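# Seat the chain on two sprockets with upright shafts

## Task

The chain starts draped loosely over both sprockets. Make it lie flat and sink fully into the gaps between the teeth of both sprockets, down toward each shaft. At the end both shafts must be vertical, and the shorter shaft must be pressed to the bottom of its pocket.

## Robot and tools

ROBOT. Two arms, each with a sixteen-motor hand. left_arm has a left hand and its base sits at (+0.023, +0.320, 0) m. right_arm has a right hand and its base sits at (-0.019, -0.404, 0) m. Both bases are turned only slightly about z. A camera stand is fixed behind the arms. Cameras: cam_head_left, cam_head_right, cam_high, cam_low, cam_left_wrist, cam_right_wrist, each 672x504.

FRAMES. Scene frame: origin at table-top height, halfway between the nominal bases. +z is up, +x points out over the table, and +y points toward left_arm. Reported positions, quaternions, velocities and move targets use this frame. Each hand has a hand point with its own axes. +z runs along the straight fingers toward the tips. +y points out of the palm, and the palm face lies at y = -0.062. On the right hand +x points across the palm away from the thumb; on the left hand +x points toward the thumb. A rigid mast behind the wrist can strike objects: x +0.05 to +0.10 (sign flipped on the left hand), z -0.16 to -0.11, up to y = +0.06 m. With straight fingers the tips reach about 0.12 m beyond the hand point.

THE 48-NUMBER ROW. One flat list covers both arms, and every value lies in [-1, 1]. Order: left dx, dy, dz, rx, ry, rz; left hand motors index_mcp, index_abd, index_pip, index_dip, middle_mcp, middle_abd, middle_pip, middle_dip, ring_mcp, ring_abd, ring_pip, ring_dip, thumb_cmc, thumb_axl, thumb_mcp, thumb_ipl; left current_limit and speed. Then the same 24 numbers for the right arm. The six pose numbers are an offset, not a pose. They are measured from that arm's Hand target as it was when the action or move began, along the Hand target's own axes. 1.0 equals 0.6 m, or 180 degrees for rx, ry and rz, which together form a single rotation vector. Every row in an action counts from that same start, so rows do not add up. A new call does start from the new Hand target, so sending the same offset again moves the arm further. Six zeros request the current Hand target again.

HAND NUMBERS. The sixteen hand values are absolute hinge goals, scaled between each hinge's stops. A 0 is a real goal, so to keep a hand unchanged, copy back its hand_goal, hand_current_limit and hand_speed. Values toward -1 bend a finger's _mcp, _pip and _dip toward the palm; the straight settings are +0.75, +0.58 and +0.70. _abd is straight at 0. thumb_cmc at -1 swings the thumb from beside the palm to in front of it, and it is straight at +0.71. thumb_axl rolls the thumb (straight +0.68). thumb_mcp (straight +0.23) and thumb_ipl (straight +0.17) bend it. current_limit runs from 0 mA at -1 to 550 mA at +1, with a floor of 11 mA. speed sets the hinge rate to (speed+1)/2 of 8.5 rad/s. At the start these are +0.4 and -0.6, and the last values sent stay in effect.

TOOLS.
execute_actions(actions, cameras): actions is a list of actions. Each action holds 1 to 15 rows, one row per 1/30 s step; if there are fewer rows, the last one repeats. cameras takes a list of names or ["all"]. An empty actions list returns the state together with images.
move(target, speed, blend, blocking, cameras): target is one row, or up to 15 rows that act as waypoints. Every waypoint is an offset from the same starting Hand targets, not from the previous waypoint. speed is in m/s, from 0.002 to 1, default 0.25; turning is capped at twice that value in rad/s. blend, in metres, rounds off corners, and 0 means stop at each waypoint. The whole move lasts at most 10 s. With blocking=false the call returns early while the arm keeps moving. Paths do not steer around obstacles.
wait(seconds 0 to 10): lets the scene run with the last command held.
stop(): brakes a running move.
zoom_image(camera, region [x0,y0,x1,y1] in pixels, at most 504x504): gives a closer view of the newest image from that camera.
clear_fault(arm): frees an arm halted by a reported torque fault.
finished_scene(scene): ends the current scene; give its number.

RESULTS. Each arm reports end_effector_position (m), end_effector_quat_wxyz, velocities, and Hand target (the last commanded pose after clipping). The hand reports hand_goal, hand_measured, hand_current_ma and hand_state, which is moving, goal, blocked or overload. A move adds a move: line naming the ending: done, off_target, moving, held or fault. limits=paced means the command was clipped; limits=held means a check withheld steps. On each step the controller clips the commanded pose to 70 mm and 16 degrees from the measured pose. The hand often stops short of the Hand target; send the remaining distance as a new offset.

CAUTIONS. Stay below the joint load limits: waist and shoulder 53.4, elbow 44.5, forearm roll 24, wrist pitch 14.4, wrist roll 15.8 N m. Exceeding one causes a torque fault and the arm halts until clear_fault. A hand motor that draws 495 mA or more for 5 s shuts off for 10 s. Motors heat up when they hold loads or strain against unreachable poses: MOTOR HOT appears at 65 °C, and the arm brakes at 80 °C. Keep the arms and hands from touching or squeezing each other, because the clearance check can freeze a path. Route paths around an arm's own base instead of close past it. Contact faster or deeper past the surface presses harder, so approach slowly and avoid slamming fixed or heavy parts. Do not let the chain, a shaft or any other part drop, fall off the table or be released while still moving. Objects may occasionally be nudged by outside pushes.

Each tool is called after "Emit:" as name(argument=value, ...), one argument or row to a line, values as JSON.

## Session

Scene 1 is solved. Now I'll look at scene 2.

Emit:
execute_actions(
  actions=[],
)

Scene clock: 0.00 s.
left_arm: end_effector_position=(+0.5961, +0.6471, +0.1806) hand_goal=(+0.754, +0.000, +0.576, +0.696, +0.754, +0.000, +0.576, +0.696, +0.754, +0.000, +0.576, +0.696, +0.714, +0.678, +0.226, +0.168) hand_measured=(+0.754, +0.000, +0.576, +0.696, +0.754, +0.000, +0.576, +0.696, +0.754, +0.000, +0.576, +0.696, +0.714, +0.678, +0.226, +0.168) hand_current_ma=(+0, +0, +0, +0, +0, +0, +0, +0, +0, +0, +0, +0, +0, +0, +0, +0) hand_state=(goal, goal, goal, goal, goal, goal, goal, goal, goal, goal, goal, goal, goal, goal, goal, goal) hand_current_limit=0.40 hand_speed=-0.60 end_effector_quat_wxyz=(+0.109, +0.934, -0.087, +0.329) | right_arm: end_effector_position=(+0.8338, -0.3191, +0.3814) hand_goal=(+0.754, +0.000, +0.576, +0.696, +0.754, +0.000, +0.576, +0.696, +0.754, +0.000, +0.576, +0.696, +0.714, +0.678, +0.226, +0.168) hand_measured=(+0.754, +0.000, +0.576, +0.696, +0.754, +0.000, +0.576, +0.696, +0.754, +0.000, +0.576, +0.696, +0.714, +0.678, +0.226, +0.168) hand_current_ma=(+0, +0, +0, +0, +0, +0, +0, +0, +0, +0, +0, +0, +0, +0, +0, +0) hand_state=(goal, goal, goal, goal, goal, goal, goal, goal, goal, goal, goal, goal, goal, goal, goal, goal) hand_current_limit=0.40 hand_speed=-0.60 end_effector_quat_wxyz=(+0.453, +0.005, +0.884, +0.115)
Joint positions: left_arm=[0.799 -0.88 -1.41 -1.263 -0.696 -1.063] | right_arm=[-0.066 -0.73 -1.54 2.075 -0.284 -2.012]
Joint velocities: within noise
Joint torques (N m): no reading
Motor temperatures (°C): left_arm=[29 28 33 31 35 30] | right_arm=[31 26 30 30 31 28]
Hand target: left_arm +0.5961, +0.6471, +0.1806; +0.109, +0.934, -0.087, +0.329 | right_arm +0.8338, -0.3191, +0.3814; +0.453, +0.005, +0.884, +0.115

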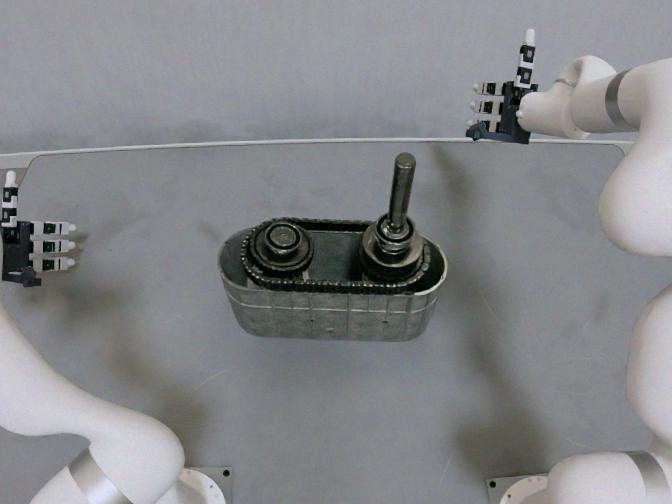

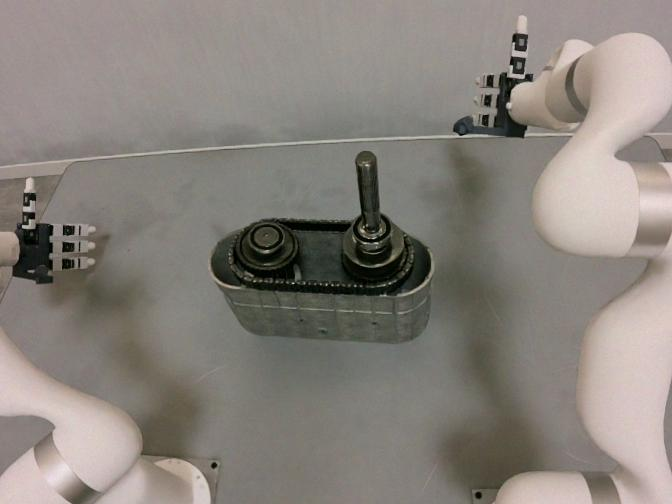

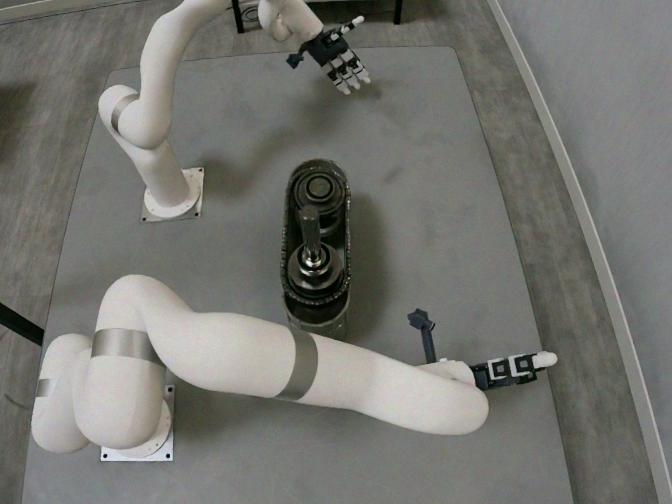

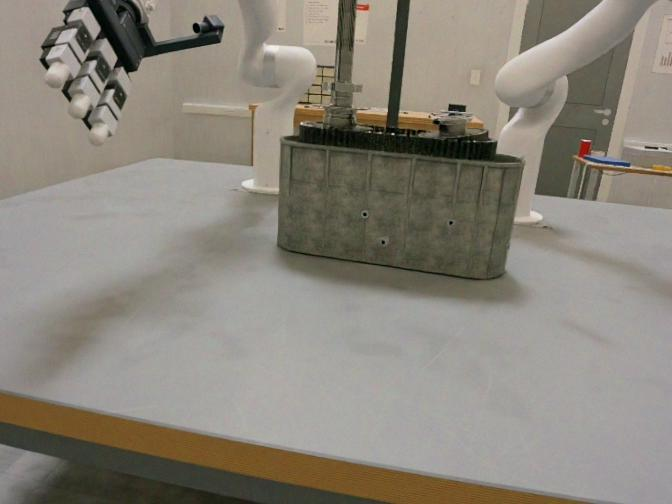

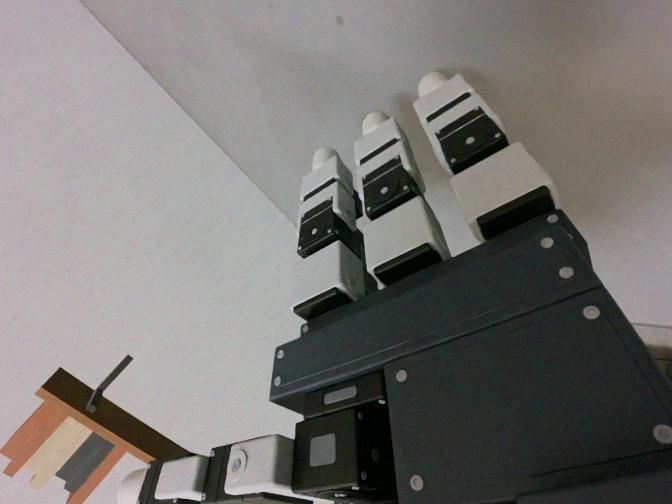

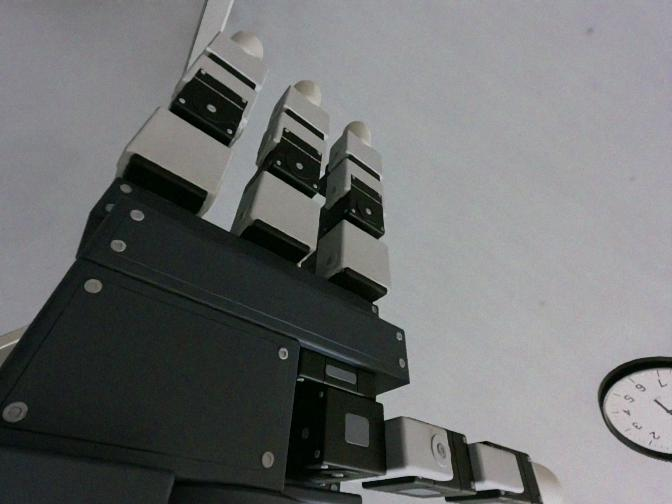

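Emit:
zoom_image(
  camera="cam_low",
  region=[270, 0, 550, 200],
)

Emit:
zoom_image(
  camera="cam_head_left",
  region=[210, 200, 460, 350],
)

Emit:
zoom_image(
  camera="cam_high",
  region=[265, 145, 365, 345],
)

Emit:
zoom_image(
  camera="cam_head_right",
  region=[200, 195, 450, 345],
)

Scaled by 1.800.

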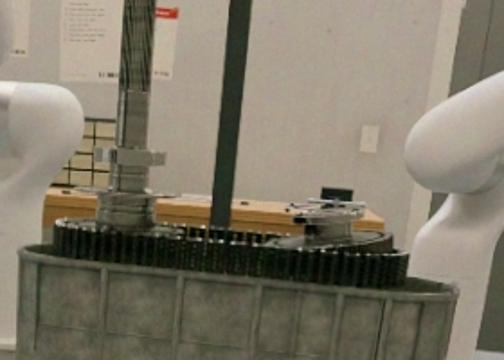

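Scaled by 2.016.

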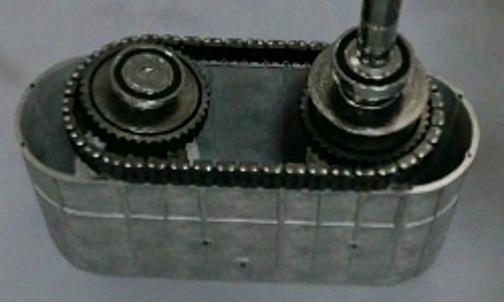

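Scaled by 2.520.

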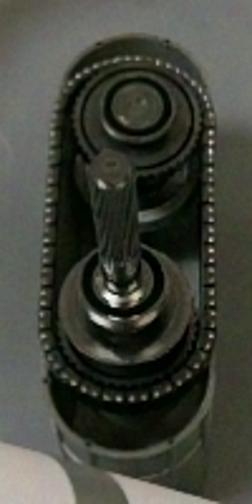

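Scaled by 2.016.

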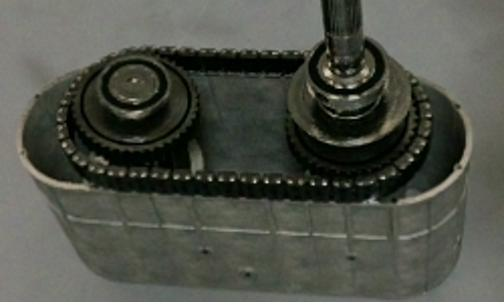

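Emit:
move(
  target=[
    [0.236,0.4589,-0.3468,-0.1455,-0.1429,0.601,0.97,0,0.97,0.97,0.97,0,0.97,0.97,0.97,0,0.97,0.97,0.714,0.678,0.85,0.85,0.4,-0.3,-0.1526,0.1605,-0.371,0,0,0,0.97,0,0.97,0.97,0.97,0,0.97,0.97,0.97,0,0.97,0.97,0.714,0.678,0.85,0.85,0.4,-0.3],
    [0.236,0.4589,-0.3468,-0.1455,-0.1429,0.601,0.97,0,0.97,0.97,0.97,0,0.97,0.97,0.97,0,0.97,0.97,0.714,0.678,0.85,0.85,0.4,-0.3,0.0171,0.6131,-0.5041,0.0507,-0.0197,0.4051,0.97,0,0.97,0.97,0.97,0,0.97,0.97,0.97,0,0.97,0.97,0.714,0.678,0.85,0.85,0.4,-0.3],
  ],
  speed=0.2,
  blend=0.03,
  cameras=["cam_high","cam_right_wrist","cam_left_wrist"],
)

Scene clock: 49.33 s.
left_arm: end_effector_position=(+0.5710, +0.5767, +0.2714) hand_goal=(+0.970, +0.000, +0.970, +0.970, +0.970, +0.000, +0.970, +0.970, +0.970, +0.000, +0.970, +0.970, +0.714, +0.678, +0.850, +0.850) hand_measured=(+0.966, +0.000, +0.964, +0.966, +0.966, +0.000, +0.964, +0.968, +0.966, +0.000, +0.966, +0.966, +0.714, +0.678, +0.850, +0.848) hand_current_ma=(-7, +0, -8, -4, -7, +0, -7, -3, -7, +0, -7, -4, +0, -1, -1, -1) hand_state=(goal, goal, goal, goal, goal, goal, goal, goal, goal, goal, goal, goal, goal, goal, goal, goal) hand_current_limit=0.40 hand_speed=-0.30 end_effector_quat_wxyz=(+0.068, +0.878, -0.387, +0.273) | right_arm: end_effector_position=(+0.7964, -0.3081, +0.4426) hand_goal=(+0.970, +0.000, +0.970, +0.970, +0.970, +0.000, +0.970, +0.970, +0.970, +0.000, +0.970, +0.970, +0.714, +0.678, +0.850, +0.850) hand_measured=(+0.968, +0.000, +0.966, +0.966, +0.968, +0.000, +0.966, +0.966, +0.968, +0.000, +0.966, +0.966, +0.714, +0.678, +0.850, +0.850) hand_current_ma=(-2, +0, -3, -2, -1, +0, -3, -2, -1, +0, -3, -2, +0, +0, +0, +0) hand_state=(goal, goal, goal, goal, goal, goal, goal, goal, goal, goal, goal, goal, goal, goal, goal, goal) hand_current_limit=0.40 hand_speed=-0.30 end_effector_quat_wxyz=(+0.453, +0.005, +0.884, +0.115)
Joint positions: left_arm=[0.663 -0.683 -1.421 -0.839 -0.784 -1.011] | right_arm=[-0.052 -0.574 -1.443 1.911 -0.251 -1.832]
Joint torques (N m): left_arm=[-8.74 68.86 -31.93 3.1 -2.42 0.83] | right_arm=[-20.01 27.12 -41.58 5.28 -1.75 -1.16]
Hand target: left_arm +0.5710, +0.5767, +0.2714; +0.068, +0.878, -0.387, +0.273 (not the last commanded pose) | right_arm +0.7964, -0.3082, +0.4427; +0.453, +0.005, +0.884, +0.115 (not the last commanded pose)
Off the commanded pose: left_arm 0.255 m, 78 deg | right_arm 0.418 m, 74 deg.
move: held (right_arm; a check stopped the path), off_target (left_arm; braked when a check withheld steps of right_arm); path passed 0 of 2 targets; limits=held
pose unreachable (right arm): on one or more control steps of this call, first in action 0 (counted from 0), this arm could not follow its commanded pose, so it was not sent that pose on those steps. It may still have moved: this result reports where it is.
cause: moving toward the commanded pose would bring two parts of the arm too close to each other (joints 5 (wrist pitch) and 6 (wrist roll) lie between them).
Images, in order (width x height): cam_high 672x504, cam_left_wrist 672x504, cam_right_wrist 672x504.

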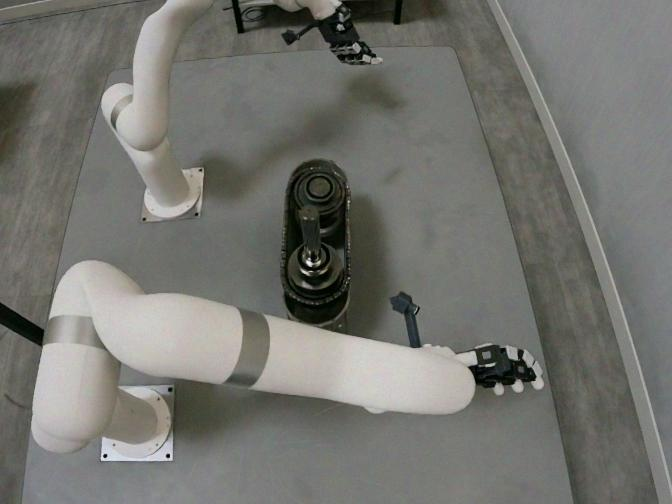

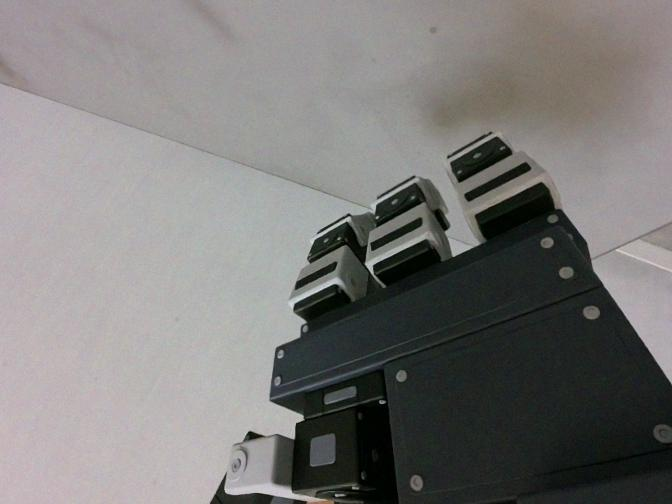

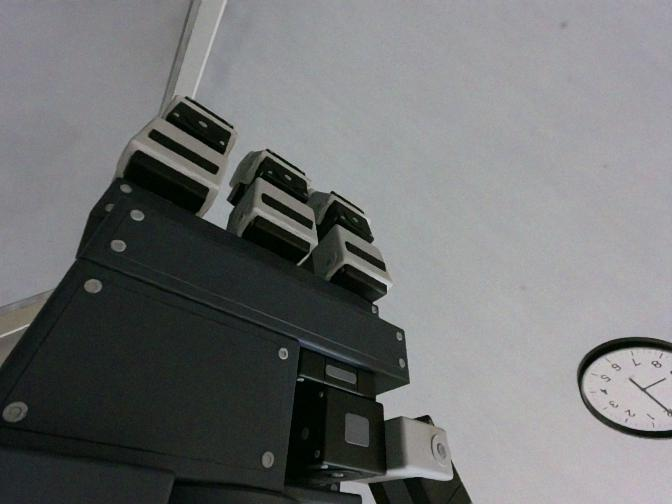

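Emit:
move(
  target=[
    [0,0,0,0,0,0,0.97,0,0.97,0.97,0.97,0,0.97,0.97,0.97,0,0.97,0.97,0.714,0.678,0.85,0.85,0.4,-0.3,0,0,0,0.0507,-0.0197,0.4051,0.97,0,0.97,0.97,0.97,0,0.97,0.97,0.97,0,0.97,0.97,0.714,0.678,0.85,0.85,0.4,-0.3],
  ],
  speed=0.25,
  cameras=["cam_high"],
)

Scene clock: 56.20 s.
left_arm: end_effector_position=(+0.5710, +0.5767, +0.2714) hand_goal=(+0.970, +0.000, +0.970, +0.970, +0.970, +0.000, +0.970, +0.970, +0.970, +0.000, +0.970, +0.970, +0.714, +0.678, +0.850, +0.850) hand_measured=(+0.966, +0.000, +0.964, +0.966, +0.966, +0.000, +0.964, +0.968, +0.966, +0.000, +0.966, +0.966, +0.714, +0.678, +0.850, +0.848) hand_current_ma=(-7, +0, -8, -4, -7, +0, -7, -3, -7, +0, -7, -4, +0, -1, -1, -1) hand_state=(goal, goal, goal, goal, goal, goal, goal, goal, goal, goal, goal, goal, goal, goal, goal, goal) hand_current_limit=0.40 hand_speed=-0.30 end_effector_quat_wxyz=(+0.068, +0.878, -0.387, +0.273) | right_arm: end_effector_position=(+0.7964, -0.3084, +0.4426) hand_goal=(+0.970, +0.000, +0.970, +0.970, +0.970, +0.000, +0.970, +0.970, +0.970, +0.000, +0.970, +0.970, +0.714, +0.678, +0.850, +0.850) hand_measured=(+0.968, +0.000, +0.966, +0.966, +0.968, +0.000, +0.966, +0.966, +0.968, +0.000, +0.966, +0.966, +0.714, +0.678, +0.850, +0.850) hand_current_ma=(-1, +0, -2, -2, -1, +0, -3, -2, -1, +0, -2, -2, +0, +0, +0, +0) hand_state=(goal, goal, goal, goal, goal, goal, goal, goal, goal, goal, goal, goal, goal, goal, goal, goal) hand_current_limit=0.40 hand_speed=-0.30 end_effector_quat_wxyz=(+0.449, +0.033, +0.884, +0.126)
Joint positions: left_arm=[0.663 -0.683 -1.421 -0.839 -0.784 -1.011] | right_arm=[-0.047 -0.568 -1.426 1.963 -0.245 -1.822]
Joint torques (N m): left_arm=[-9.75 68.54 -31.95 2.67 -2.37 0.13] | right_arm=[-18.8 28.05 -41.8 -4.76 -1.97 0.63]
Hand target: left_arm +0.5710, +0.5767, +0.2714; +0.068, +0.878, -0.387, +0.273 | right_arm +0.7965, -0.3084, +0.4426; +0.449, +0.033, +0.884, +0.126 (not the last commanded pose)
Off the commanded pose: left_arm 0.000 m, 0 deg | right_arm 0.000 m, 70 deg.
move: held (right_arm; a check stopped the path); limits=held
pose unreachable (right arm): on one or more control steps of this call, first in action 0 (counted from 0), this arm could not follow its commanded pose, so it was not sent that pose on those steps. It may still have moved: this result reports where it is.
cause: moving toward the commanded pose would bring two parts of the arm too close to each other (joints 5 (wrist pitch) and 6 (wrist roll) lie between them).
Images, in order (width x height): cam_high 672x504.

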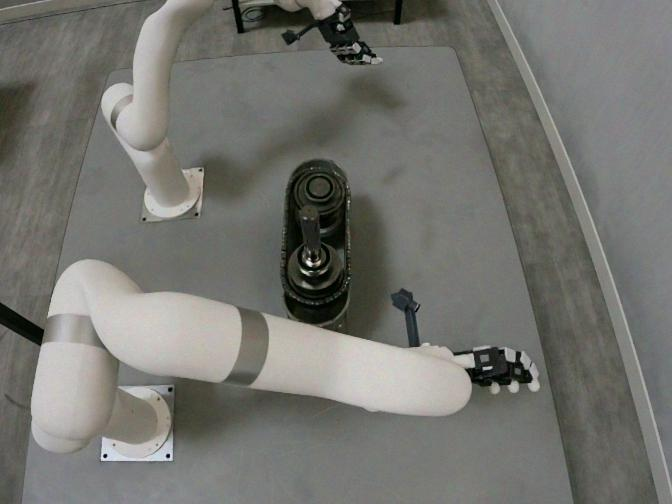

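Emit:
move(
  target=[
    [0.2885,0.2108,-0.2313,-0.0992,-0.0979,0.4117,0.97,0,0.97,0.97,0.97,0,0.97,0.97,0.97,0,0.97,0.97,0.714,0.678,0.85,0.85,0.4,-0.3,0,0,0,-0.1119,0.0857,0,0.97,0,0.97,0.97,0.97,0,0.97,0.97,0.97,0,0.97,0.97,0.714,0.678,0.85,0.85,0.4,-0.3],
  ],
  speed=0.25,
  cameras=["cam_high"],
)

Scene clock: 102.37 s.
left_arm: end_effector_position=(+0.5701, +0.5742, +0.2746) hand_goal=(+0.970, +0.000, +0.970, +0.970, +0.970, +0.000, +0.970, +0.970, +0.970, +0.000, +0.970, +0.970, +0.714, +0.678, +0.850, +0.850) hand_measured=(+0.966, +0.000, +0.964, +0.966, +0.966, +0.000, +0.964, +0.968, +0.966, +0.000, +0.966, +0.966, +0.714, +0.678, +0.850, +0.848) hand_current_ma=(-7, +0, -8, -4, -7, +0, -7, -3, -7, +0, -7, -4, +0, -1, -1, -1) hand_state=(goal, goal, goal, goal, goal, goal, goal, goal, goal, goal, goal, goal, goal, goal, goal, goal) hand_current_limit=0.40 hand_speed=-0.30 end_effector_quat_wxyz=(+0.066, +0.874, -0.397, +0.271) | right_arm: end_effector_position=(+0.7965, -0.3085, +0.4427) hand_goal=(+0.970, +0.000, +0.970, +0.970, +0.970, +0.000, +0.970, +0.970, +0.970, +0.000, +0.970, +0.970, +0.714, +0.678, +0.850, +0.850) hand_measured=(+0.968, +0.000, +0.966, +0.966, +0.968, +0.000, +0.966, +0.966, +0.968, +0.000, +0.966, +0.966, +0.714, +0.678, +0.850, +0.850) hand_current_ma=(-1, +0, -2, -2, -1, +0, -3, -2, -1, +0, -2, -2, +0, +0, +0, +0) hand_state=(goal, goal, goal, goal, goal, goal, goal, goal, goal, goal, goal, goal, goal, goal, goal, goal) hand_current_limit=0.40 hand_speed=-0.30 end_effector_quat_wxyz=(+0.449, +0.033, +0.884, +0.126)
Joint positions: left_arm=[0.657 -0.676 -1.421 -0.825 -0.788 -1.008] | right_arm=[-0.047 -0.568 -1.426 1.963 -0.245 -1.821]
Joint torques (N m): left_arm=[-9.38 68.3 -32.34 2.76 -2.19 0.96] | right_arm=[-8.92 32.99 -30.91 5.5 -0.39 -1.14]
Hand target: left_arm +0.5701, +0.5742, +0.2746; +0.066, +0.874, -0.397, +0.271 (not the last commanded pose) | right_arm +0.7965, -0.3084, +0.4426; +0.449, +0.033, +0.884, +0.126 (not the last commanded pose)
Off the commanded pose: left_arm 0.251 m, 77 deg | right_arm 0.000 m, 25 deg.
move: held (right_arm; a check stopped the path), off_target (left_arm; braked when a check withheld steps of right_arm); limits=held
pose unreachable (right arm): on one or more control steps of this call, first in action 0 (counted from 0), this arm could not follow its commanded pose, so it was not sent that pose on those steps. It may still have moved: this result reports where it is.
cause: moving toward the commanded pose would bring two parts of the arm too close to each other (joints 5 (wrist pitch) and 6 (wrist roll) lie between them).
Images, in order (width x height): cam_high 672x504.

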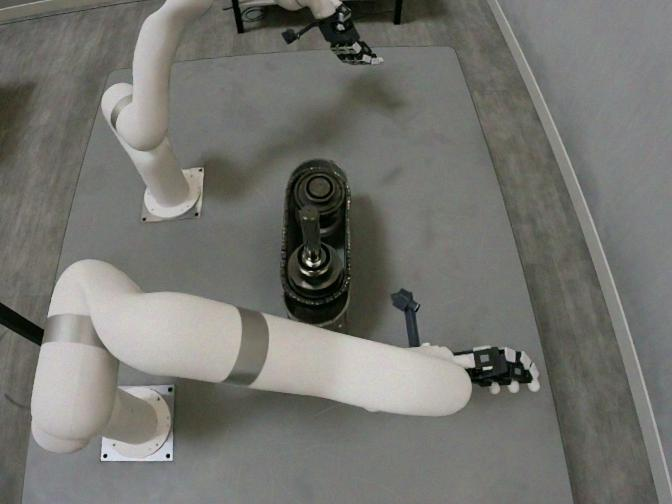

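Emit:
move(
  target=[
    [0.2885,0.2108,-0.2313,-0.0992,-0.0979,0.4117,0.97,0,0.97,0.97,0.97,0,0.97,0.97,0.97,0,0.97,0.97,0.714,0.678,0.85,0.85,0.4,-0.3,0,0,0,0,0,0,0.97,0,0.97,0.97,0.97,0,0.97,0.97,0.97,0,0.97,0.97,0.714,0.678,0.4,0.4,0.4,-0.3],
  ],
  speed=0.25,
)

Emit:
move(
  target=[
    [0,0,0,0,0,0,0.97,0,0.97,0.97,0.97,0,0.97,0.97,0.97,0,0.97,0.97,0.714,0.678,0.85,0.85,0.4,-0.3,0,0,0,0,0,-0.06,0.97,0,0.97,0.97,0.97,0,0.97,0.97,0.97,0,0.97,0.97,0.714,0.678,0.4,0.4,0.4,-0.3],
  ],
  speed=0.25,
)

Scene clock: 148.73 s.
left_arm: end_effector_position=(+0.5124, +0.4205, +0.4702) hand_goal=(+0.970, +0.000, +0.970, +0.970, +0.970, +0.000, +0.970, +0.970, +0.970, +0.000, +0.970, +0.970, +0.714, +0.678, +0.850, +0.850) hand_measured=(+0.966, +0.000, +0.964, +0.966, +0.966, +0.000, +0.964, +0.968, +0.966, +0.000, +0.966, +0.966, +0.714, +0.678, +0.850, +0.848) hand_current_ma=(-7, +0, -8, -4, -7, +0, -7, -3, -7, +0, -7, -4, +0, -1, -1, -1) hand_state=(goal, goal, goal, goal, goal, goal, goal, goal, goal, goal, goal, goal, goal, goal, goal, goal) hand_current_limit=0.40 hand_speed=-0.30 end_effector_quat_wxyz=(+0.041, -0.470, +0.879, -0.068) | right_arm: end_effector_position=(+0.7965, -0.3084, +0.4426) hand_goal=(+0.970, +0.000, +0.970, +0.970, +0.970, +0.000, +0.970, +0.970, +0.970, +0.000, +0.970, +0.970, +0.714, +0.678, +0.400, +0.400) hand_measured=(+0.968, +0.000, +0.966, +0.966, +0.968, +0.000, +0.966, +0.966, +0.968, +0.000, +0.966, +0.966, +0.714, +0.678, +0.402, +0.402) hand_current_ma=(-1, +0, -2, -2, -1, +0, -3, -2, -1, +0, -2, -2, +0, +0, +1, +1) hand_state=(goal, goal, goal, goal, goal, goal, goal, goal, goal, goal, goal, goal, goal, goal, goal, goal) hand_current_limit=0.40 hand_speed=-0.30 end_effector_quat_wxyz=(+0.449, +0.033, +0.884, +0.126)
Joint positions: left_arm=[0.153 -0.257 -1.401 -0.12 -1.024 -0.76] | right_arm=[-0.047 -0.568 -1.426 1.963 -0.245 -1.821]
Joint torques (N m): left_arm=[-11.63 53.55 -20.56 3.83 -1.9 0.84] | right_arm=[19.22 40.85 -20.44 5.18 0.44 -1.15]
Hand target: left_arm +0.5124, +0.4205, +0.4702; +0.041, -0.470, +0.879, -0.068 | right_arm +0.7965, -0.3084, +0.4426; +0.449, +0.033, +0.884, +0.126
Off the commanded pose: left_arm 0.000 m, 0 deg | right_arm 0.000 m, 0 deg.
move: done

Scene clock: 149.77 s.
left_arm: end_effector_position=(+0.5124, +0.4205, +0.4702) hand_goal=(+0.970, +0.000, +0.970, +0.970, +0.970, +0.000, +0.970, +0.970, +0.970, +0.000, +0.970, +0.970, +0.714, +0.678, +0.850, +0.850) hand_measured=(+0.966, +0.000, +0.964, +0.966, +0.966, +0.000, +0.964, +0.968, +0.966, +0.000, +0.966, +0.966, +0.714, +0.678, +0.850, +0.848) hand_current_ma=(-7, +0, -8, -4, -7, +0, -7, -3, -7, +0, -7, -4, +0, -1, -1, -1) hand_state=(goal, goal, goal, goal, goal, goal, goal, goal, goal, goal, goal, goal, goal, goal, goal, goal) hand_current_limit=0.40 hand_speed=-0.30 end_effector_quat_wxyz=(+0.041, -0.470, +0.879, -0.068) | right_arm: end_effector_position=(+0.7964, -0.3084, +0.4426) hand_goal=(+0.970, +0.000, +0.970, +0.970, +0.970, +0.000, +0.970, +0.970, +0.970, +0.000, +0.970, +0.970, +0.714, +0.678, +0.400, +0.400) hand_measured=(+0.968, +0.000, +0.966, +0.966, +0.968, +0.000, +0.966, +0.966, +0.968, +0.000, +0.966, +0.966, +0.714, +0.678, +0.402, +0.402) hand_current_ma=(-1, +0, -2, -2, -1, +0, -3, -2, -1, +0, -2, -2, +0, +0, +1, +1) hand_state=(goal, goal, goal, goal, goal, goal, goal, goal, goal, goal, goal, goal, goal, goal, goal, goal) hand_current_limit=0.40 hand_speed=-0.30 end_effector_quat_wxyz=(+0.459, -0.050, +0.883, +0.083)
Joint positions: left_arm=[0.153 -0.257 -1.401 -0.12 -1.024 -0.76] | right_arm=[-0.055 -0.582 -1.475 1.814 -0.24 -1.862]
Joint torques (N m): left_arm=[-9.34 55.2 -21.07 3.87 -1.91 0.94] | right_arm=[-19.65 26.83 -41.76 -4.5 0.83 0.9]
Hand target: left_arm +0.5124, +0.4205, +0.4702; +0.041, -0.470, +0.879, -0.068 | right_arm +0.7965, -0.3084, +0.4426; +0.459, -0.050, +0.883, +0.083
Off the commanded pose: left_arm 0.000 m, 0 deg | right_arm 0.000 m, 0 deg.
move: done

Emit:
move(
  target=[0,0,0,0,0,0,0.97,0,0.97,0.97,0.97,0,0.97,0.97,0.97,0,0.97,0.97,0.714,0.678,0.85,0.85,0.4,-0.3,0,0,0,-0.1281,0.1803,-0.576,0.97,0,0.97,0.97,0.97,0,0.97,0.97,0.97,0,0.97,0.97,0.714,0.678,0.4,0.4,0.4,-0.3],
  speed=0.3,
  cameras=["cam_high"],
)

Scene clock: 208.37 s.
left_arm: end_effector_position=(+0.5124, +0.4205, +0.4702) hand_goal=(+0.970, +0.000, +0.970, +0.970, +0.970, +0.000, +0.970, +0.970, +0.970, +0.000, +0.970, +0.970, +0.714, +0.678, +0.850, +0.850) hand_measured=(+0.966, +0.000, +0.964, +0.966, +0.966, +0.000, +0.964, +0.968, +0.966, +0.000, +0.966, +0.966, +0.714, +0.678, +0.850, +0.848) hand_current_ma=(-7, +0, -8, -4, -7, +0, -7, -3, -7, +0, -7, -4, +0, -1, -1, -1) hand_state=(goal, goal, goal, goal, goal, goal, goal, goal, goal, goal, goal, goal, goal, goal, goal, goal) hand_current_limit=0.40 hand_speed=-0.30 end_effector_quat_wxyz=(+0.041, -0.470, +0.879, -0.068) | right_arm: end_effector_position=(+0.7952, -0.3086, +0.4422) hand_goal=(+0.970, +0.000, +0.970, +0.970, +0.970, +0.000, +0.970, +0.970, +0.970, +0.000, +0.970, +0.970, +0.714, +0.678, +0.400, +0.400) hand_measured=(+0.962, +0.000, +0.966, +0.966, +0.964, +0.000, +0.966, +0.966, +0.964, +0.000, +0.966, +0.966, +0.712, +0.678, +0.398, +0.402) hand_current_ma=(-6, +0, -2, -2, -5, +0, -3, -2, -5, +0, -2, -2, -1, +0, -1, +1) hand_state=(goal, goal, goal, goal, goal, goal, goal, goal, goal, goal, goal, goal, goal, goal, goal, goal) hand_current_limit=0.40 hand_speed=-0.30 end_effector_quat_wxyz=(-0.152, +0.793, -0.546, +0.223)
Joint positions: left_arm=[0.153 -0.257 -1.401 -0.12 -1.024 -0.76] | right_arm=[0.128 -1.173 -2.768 -0.083 -1.055 -1.78]
Joint torques (N m): left_arm=[-9.25 54.97 -24.05 3.47 -1.86 0.77] | right_arm=[18.5 35.41 -37.05 -3.1 -0.49 -1.18]
Hand target: left_arm +0.5124, +0.4205, +0.4702; +0.041, -0.470, +0.879, -0.068 | right_arm +0.7965, -0.3084, +0.4426; -0.102, +0.807, -0.558, +0.168
Off the commanded pose: left_arm 0.000 m, 0 deg | right_arm 0.001 m, 9 deg.
elbow stopped short (right arm): the move would have taken joint 3 (elbow) straighter than the controller allows.
move: off_target (right_arm)
Images, in order (width x height): cam_high 672x504.

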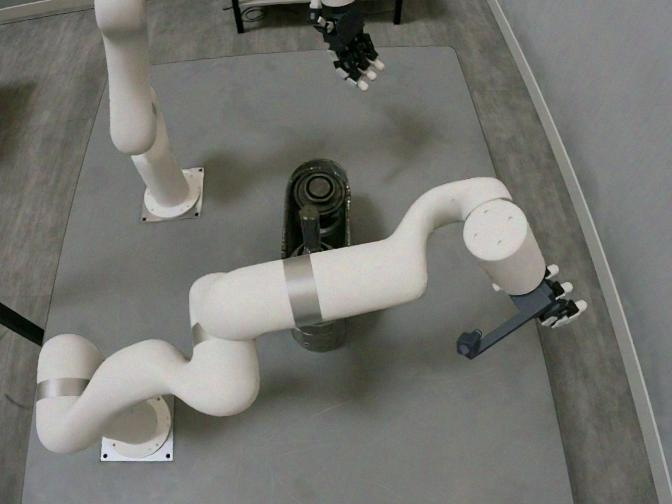

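Emit:
wait(
  seconds=0.1,
  cameras=["cam_low","cam_head_left","cam_head_right"],
)

Scene clock: 215.93 s.
left_arm: end_effector_position=(+0.5124, +0.4205, +0.4702) hand_goal=(+0.970, +0.000, +0.970, +0.970, +0.970, +0.000, +0.970, +0.970, +0.970, +0.000, +0.970, +0.970, +0.714, +0.678, +0.850, +0.850) hand_measured=(+0.966, +0.000, +0.964, +0.966, +0.966, +0.000, +0.964, +0.968, +0.966, +0.000, +0.966, +0.966, +0.714, +0.678, +0.850, +0.848) hand_current_ma=(-7, +0, -8, -4, -7, +0, -7, -3, -7, +0, -7, -4, +0, -1, -1, -1) hand_state=(goal, goal, goal, goal, goal, goal, goal, goal, goal, goal, goal, goal, goal, goal, goal, goal) hand_current_limit=0.40 hand_speed=-0.30 end_effector_quat_wxyz=(+0.041, -0.470, +0.879, -0.068) | right_arm: end_effector_position=(+0.7952, -0.3086, +0.4421) hand_goal=(+0.970, +0.000, +0.970, +0.970, +0.970, +0.000, +0.970, +0.970, +0.970, +0.000, +0.970, +0.970, +0.714, +0.678, +0.400, +0.400) hand_measured=(+0.962, +0.000, +0.966, +0.966, +0.964, +0.000, +0.966, +0.966, +0.964, +0.000, +0.966, +0.966, +0.712, +0.678, +0.398, +0.402) hand_current_ma=(-6, +0, -2, -2, -5, +0, -3, -2, -5, +0, -2, -2, -1, +0, -1, +1) hand_state=(goal, goal, goal, goal, goal, goal, goal, goal, goal, goal, goal, goal, goal, goal, goal, goal) hand_current_limit=0.40 hand_speed=-0.30 end_effector_quat_wxyz=(-0.152, +0.793, -0.546, +0.223)
Joint positions: left_arm=[0.153 -0.257 -1.401 -0.12 -1.024 -0.76] | right_arm=[0.128 -1.173 -2.768 -0.083 -1.056 -1.78]
Joint torques (N m): left_arm=[-9.7 54.54 -25.55 3.57 -1.79 0.77] | right_arm=[20.46 37.53 -34.2 -3.5 -0.77 -1.11]
Hand target: left_arm +0.5124, +0.4205, +0.4702; +0.041, -0.470, +0.879, -0.068 | right_arm +0.7965, -0.3084, +0.4426; -0.102, +0.807, -0.558, +0.168
Off the commanded pose: left_arm 0.000 m, 0 deg | right_arm 0.001 m, 9 deg.
wait: 0.10 s; at rest from the start
Images, in order (width x height): cam_head_left 672x504, cam_head_right 672x504, cam_low 672x504.

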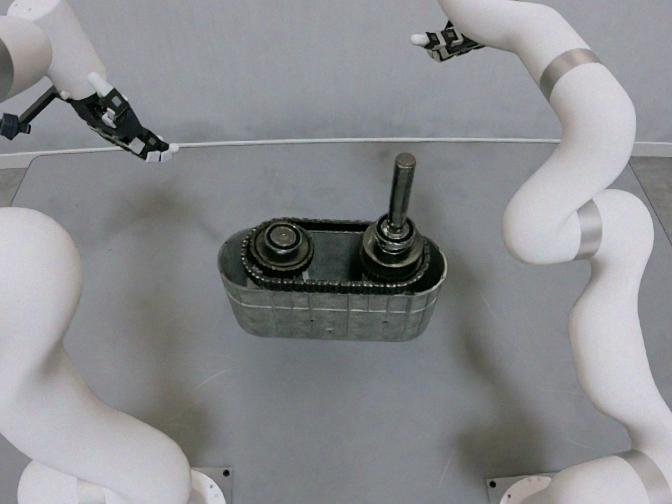

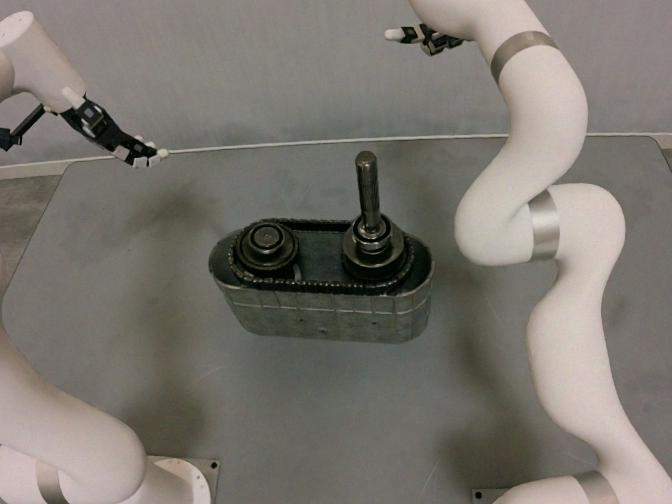

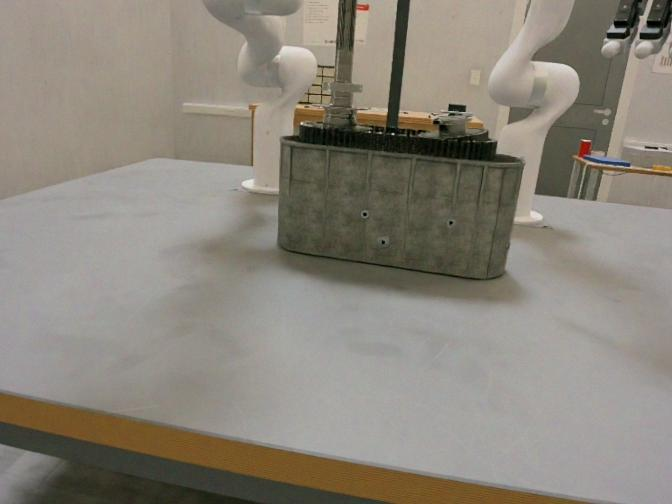

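Emit:
move(
  target=[
    [0,0,0,0,0,0,0.97,0,0.97,0.97,0.97,0,0.97,0.97,0.97,0,0.97,0.97,0.714,0.678,0.85,0.85,0.4,-0.3,-0.1953,0.0283,-0.3653,0.0,0.0,0,0.97,0,0.97,0.97,0.97,0,0.97,0.97,0.97,0,0.97,0.97,0.714,0.678,0.4,0.4,0.4,-0.3],
    [0,0,0,0,0,0,0.97,0,0.97,0.97,0.97,0,0.97,0.97,0.97,0,0.97,0.97,0.714,0.678,0.85,0.85,0.4,-0.3,-0.5283,-0.0337,-0.3985,0.0363,0.0529,-0.268,0.97,0,0.97,0.97,0.97,0,0.97,0.97,0.97,0,0.97,0.97,0.714,0.678,0.4,0.4,0.4,-0.3],
    [0,0,0,0,0,0,0.97,0,0.97,0.97,0.97,0,0.97,0.97,0.97,0,0.97,0.97,0.714,0.678,0.85,0.85,0.4,-0.3,-0.8328,0.1493,-0.2305,0.0725,0.1057,-0.5361,0.97,0,0.97,0.97,0.97,0,0.97,0.97,0.97,0,0.97,0.97,0.714,0.678,0.4,0.4,0.4,-0.3],
  ],
  speed=0.2,
  blend=0.03,
  cameras=["all"],
)

Scene clock: 245.53 s.
left_arm: end_effector_position=(+0.5124, +0.4205, +0.4702) hand_goal=(+0.970, +0.000, +0.970, +0.970, +0.970, +0.000, +0.970, +0.970, +0.970, +0.000, +0.970, +0.970, +0.714, +0.678, +0.850, +0.850) hand_measured=(+0.966, +0.000, +0.964, +0.966, +0.966, +0.000, +0.964, +0.968, +0.966, +0.000, +0.966, +0.966, +0.714, +0.678, +0.850, +0.848) hand_current_ma=(-7, +0, -8, -4, -7, +0, -7, -3, -7, +0, -7, -4, +0, -1, -1, -1) hand_state=(goal, goal, goal, goal, goal, goal, goal, goal, goal, goal, goal, goal, goal, goal, goal, goal) hand_current_limit=0.40 hand_speed=-0.30 end_effector_quat_wxyz=(+0.041, -0.470, +0.879, -0.068) | right_arm: end_effector_position=(+0.5048, +0.1291, +0.4608) hand_goal=(+0.970, +0.000, +0.970, +0.970, +0.970, +0.000, +0.970, +0.970, +0.970, +0.000, +0.970, +0.970, +0.714, +0.678, +0.400, +0.400) hand_measured=(+0.964, +0.000, +0.966, +0.966, +0.966, +0.000, +0.966, +0.966, +0.966, +0.000, +0.966, +0.966, +0.714, +0.678, +0.398, +0.400) hand_current_ma=(-4, +0, -2, -2, -3, +0, -3, -2, -3, +0, -2, -2, +0, +0, -2, +0) hand_state=(goal, goal, goal, goal, goal, goal, goal, goal, goal, goal, goal, goal, goal, goal, goal, goal) hand_current_limit=0.40 hand_speed=-0.30 end_effector_quat_wxyz=(+0.058, +0.901, +0.238, +0.358)
Joint positions: left_arm=[0.153 -0.257 -1.401 -0.12 -1.024 -0.76] | right_arm=[1.03 -0.705 -1.831 -0.836 -0.828 -2.129]
Joint torques (N m): left_arm=[-8.65 55.05 -27.57 3.42 -1.82 0.66] | right_arm=[19.41 46.88 -17.74 -5.02 1.19 1.19]
Hand target: left_arm +0.5124, +0.4205, +0.4702; +0.041, -0.470, +0.879, -0.068 | right_arm +0.5048, +0.1291, +0.4607; +0.058, +0.901, +0.238, +0.358
Off the commanded pose: left_arm 0.000 m, 0 deg | right_arm 0.000 m, 0 deg.
elbow stopped short (right arm): the move would have taken joint 3 (elbow) straighter than the controller allows.
move: done

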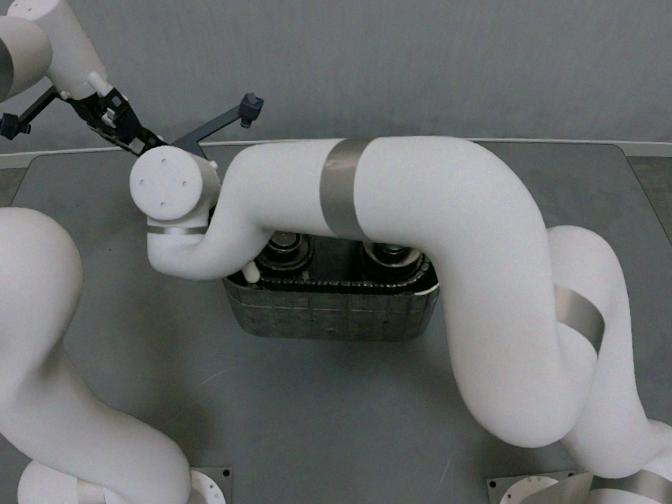

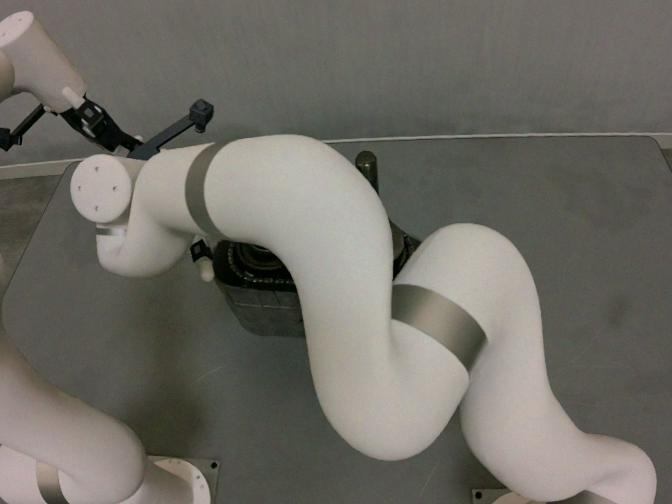

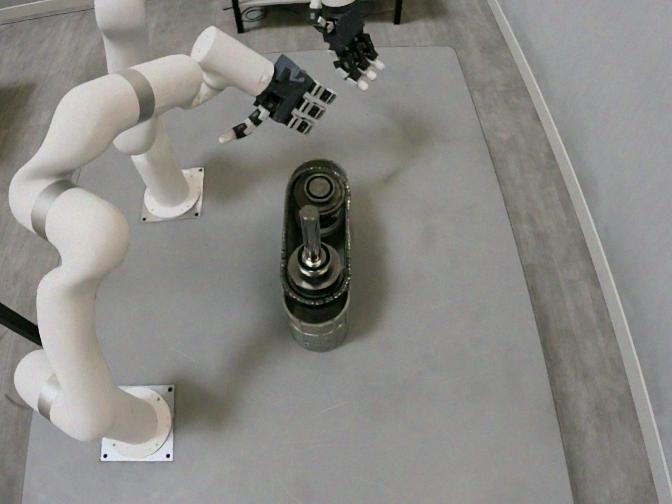

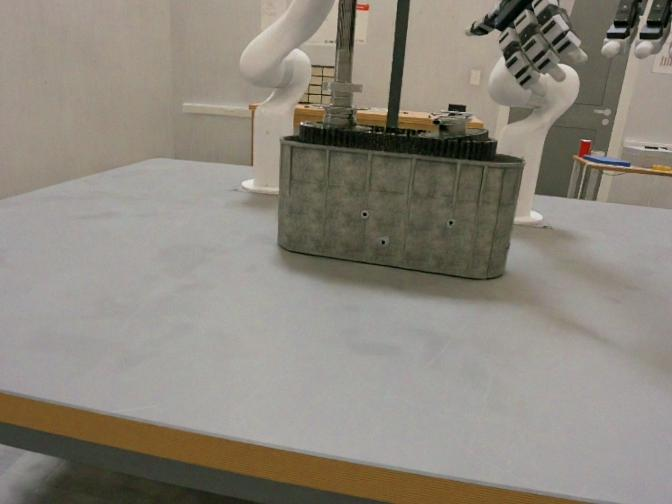

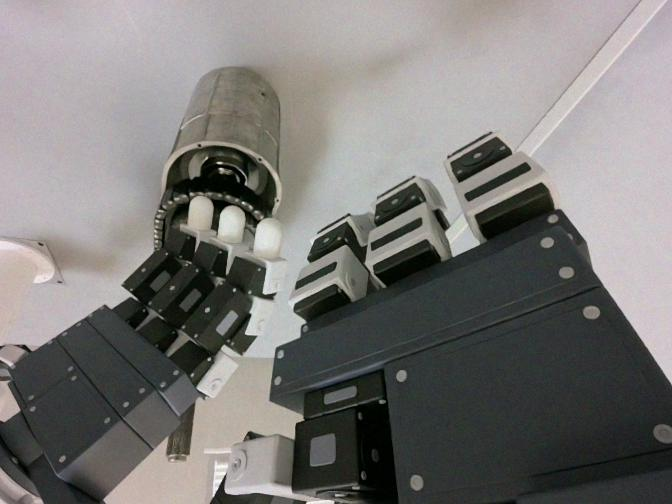

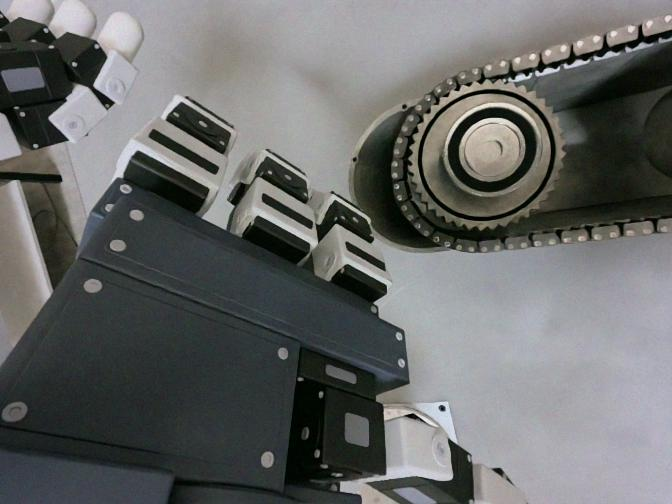

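Emit:
zoom_image(
  camera="cam_right_wrist",
  region=[375, 70, 575, 250],
)

Emit:
zoom_image(
  camera="cam_right_wrist",
  region=[425, 90, 555, 220],
)

Scaled by 2.520.

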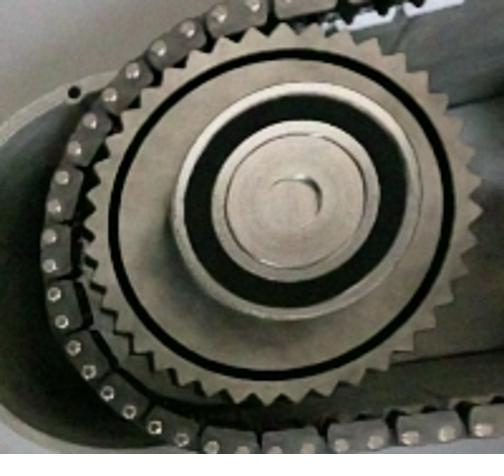

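Scaled by 3.877.

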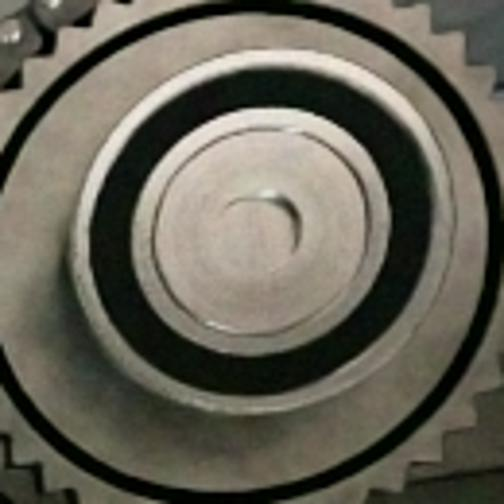

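Emit:
move(
  target=[
    [0,0,0,0,0,0,0.97,0,0.97,0.97,0.97,0,0.97,0.97,0.97,0,0.97,0.97,0.714,0.678,0.85,0.85,0.4,-0.3,0.0892,0.1662,-0.1785,0.0191,-0.1178,0.0784,-0.97,0,-0.153,0.55,-0.96,0,-0.153,0.55,-0.72,0,-0.43,0.08,0.714,0.678,0.85,0.85,0.4,-0.3],
    [0,0,0,0,0,0,0.97,0,0.97,0.97,0.97,0,0.97,0.97,0.97,0,0.97,0.97,0.714,0.678,0.85,0.85,0.4,-0.3,-0.0148,0.326,-0.2047,0.0382,-0.2357,0.1567,-0.97,0,-0.153,0.55,-0.96,0,-0.153,0.55,-0.72,0,-0.43,0.08,0.714,0.678,0.85,0.85,0.4,-0.3],
    [0.2946,-0.1618,0.2095,-0.0451,0.0272,0.3119,-0.97,0,-0.153,0.55,-0.96,0,-0.153,0.55,-0.72,0,-0.43,0.08,0.714,0.678,0.85,0.85,0.4,-0.3,-0.2608,0.214,0.0893,0.0382,-0.2357,0.1567,-0.97,0,-0.153,0.55,-0.96,0,-0.153,0.55,-0.72,0,-0.43,0.08,0.714,0.678,0.85,0.85,0.4,-0.3],
  ],
  speed=0.2,
  blend=[0.03,0.01,0],
  cameras=["all"],
)

Scene clock: 334.23 s.
left_arm: end_effector_position=(+0.5112, +0.2312, +0.3712) hand_goal=(+0.970, +0.000, +0.970, +0.970, +0.970, +0.000, +0.970, +0.970, +0.970, +0.000, +0.970, +0.970, +0.714, +0.678, +0.850, +0.850) hand_measured=(+0.982, -0.002, +0.984, +0.980, +0.968, -0.004, +0.970, +0.970, +0.966, +0.000, +0.966, +0.966, +0.714, +0.678, +0.850, +0.848) hand_current_ma=(+25, -2, +25, +19, -3, -3, +0, +0, -7, +0, -7, -4, +0, -1, -1, -1) hand_state=(goal, goal, goal, goal, goal, goal, goal, goal, goal, goal, goal, goal, goal, goal, goal, goal) hand_current_limit=0.40 hand_speed=-0.30 end_effector_quat_wxyz=(+0.005, -0.049, +0.999, -0.007) | right_arm: end_effector_position=(+0.4920, -0.0541, +0.3674) hand_goal=(-0.970, +0.000, -0.152, +0.550, -0.960, +0.000, -0.152, +0.550, -0.720, +0.000, -0.430, +0.080, +0.714, +0.678, +0.850, +0.850) hand_measured=(-0.956, +0.000, -0.150, +0.552, -0.946, +0.000, -0.150, +0.554, -0.706, +0.000, -0.428, +0.082, +0.714, +0.678, +0.846, +0.848) hand_current_ma=(+18, +0, +1, +1, +16, +0, +1, +2, +17, +0, +1, +1, +0, +0, -5, -1) hand_state=(goal, goal, goal, goal, goal, goal, goal, goal, goal, goal, goal, goal, goal, goal, goal, goal) hand_current_limit=0.40 hand_speed=-0.30 end_effector_quat_wxyz=(+0.000, +1.000, +0.000, +0.000)
Joint positions: left_arm=[-0.327 -0.3 -1.208 -0.013 -0.894 -0.405] | right_arm=[0.677 -0.676 -1.728 -0.001 -1.052 -2.457]
Joint torques (N m): left_arm=[8.98 53.71 -33.86 -1.57 -2.17 -1.02] | right_arm=[18.9 27.44 -18.19 -3.48 1.21 1.22]
Hand target: left_arm +0.5112, +0.2313, +0.3712; +0.005, -0.050, +0.999, -0.007 (not the last commanded pose) | right_arm +0.4919, -0.0541, +0.3674; +0.000, +1.000, +0.000, +0.000 (not the last commanded pose)
Off the commanded pose: left_arm 0.024 m, 6 deg | right_arm 0.007 m, 0 deg.
move: held (left_arm; a check stopped the path), off_target (right_arm; braked when a check withheld steps of left_arm); path passed 2 of 3 targets; target 3's new numbers were not sent; limits=held
pose unreachable (left arm): on one or more control steps of this call, first in action 0 (counted from 0), this arm could not follow its commanded pose, so it was not sent that pose on those steps. It may still have moved: this result reports where it is.
cause: moving toward the commanded pose would bring a part of the arm too close to another arm (a part of this arm just beyond joint 5 (wrist pitch) and a part of the right arm just beyond its joint 4 (forearm roll), 16 mm apart when this arm was first held).

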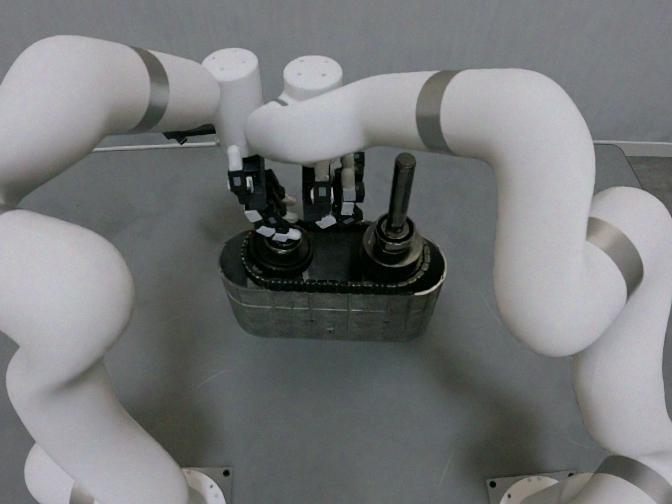

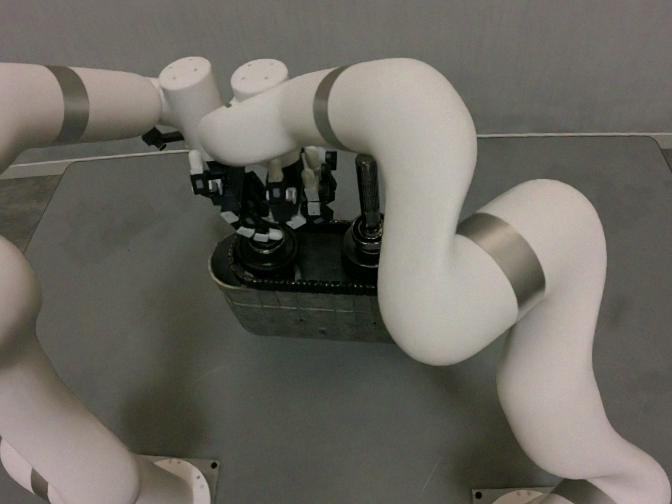

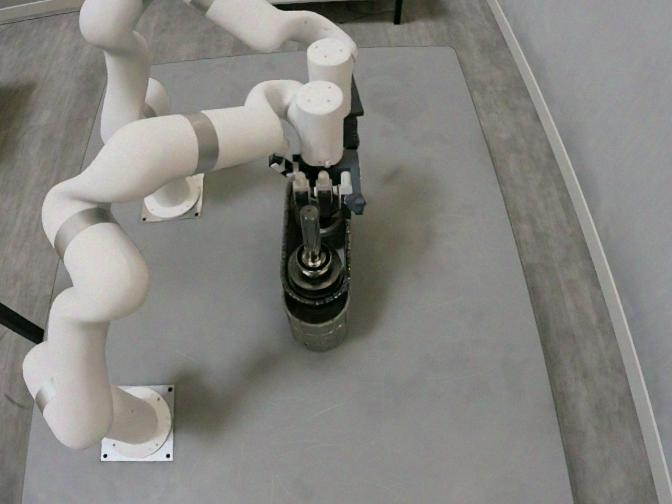

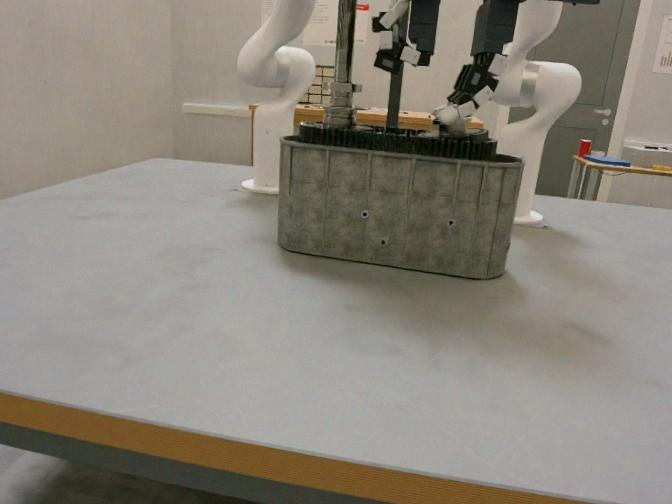

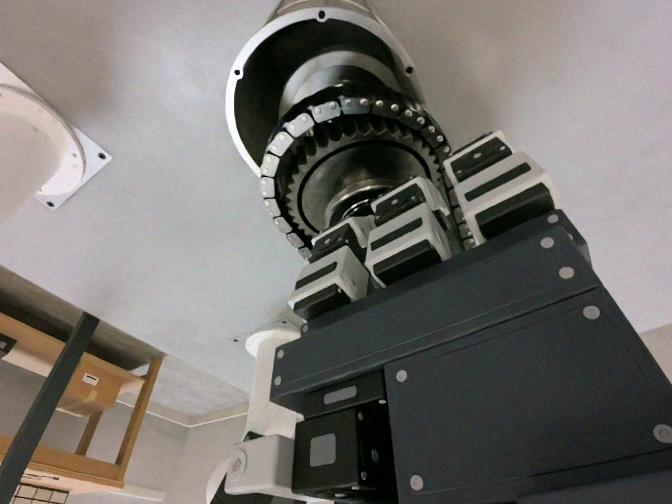

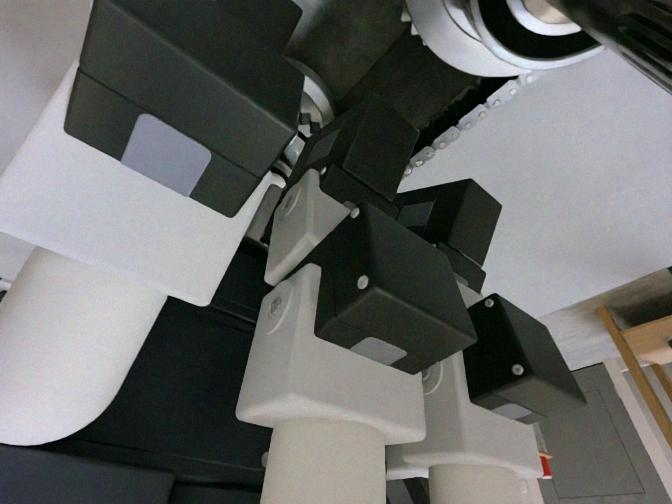

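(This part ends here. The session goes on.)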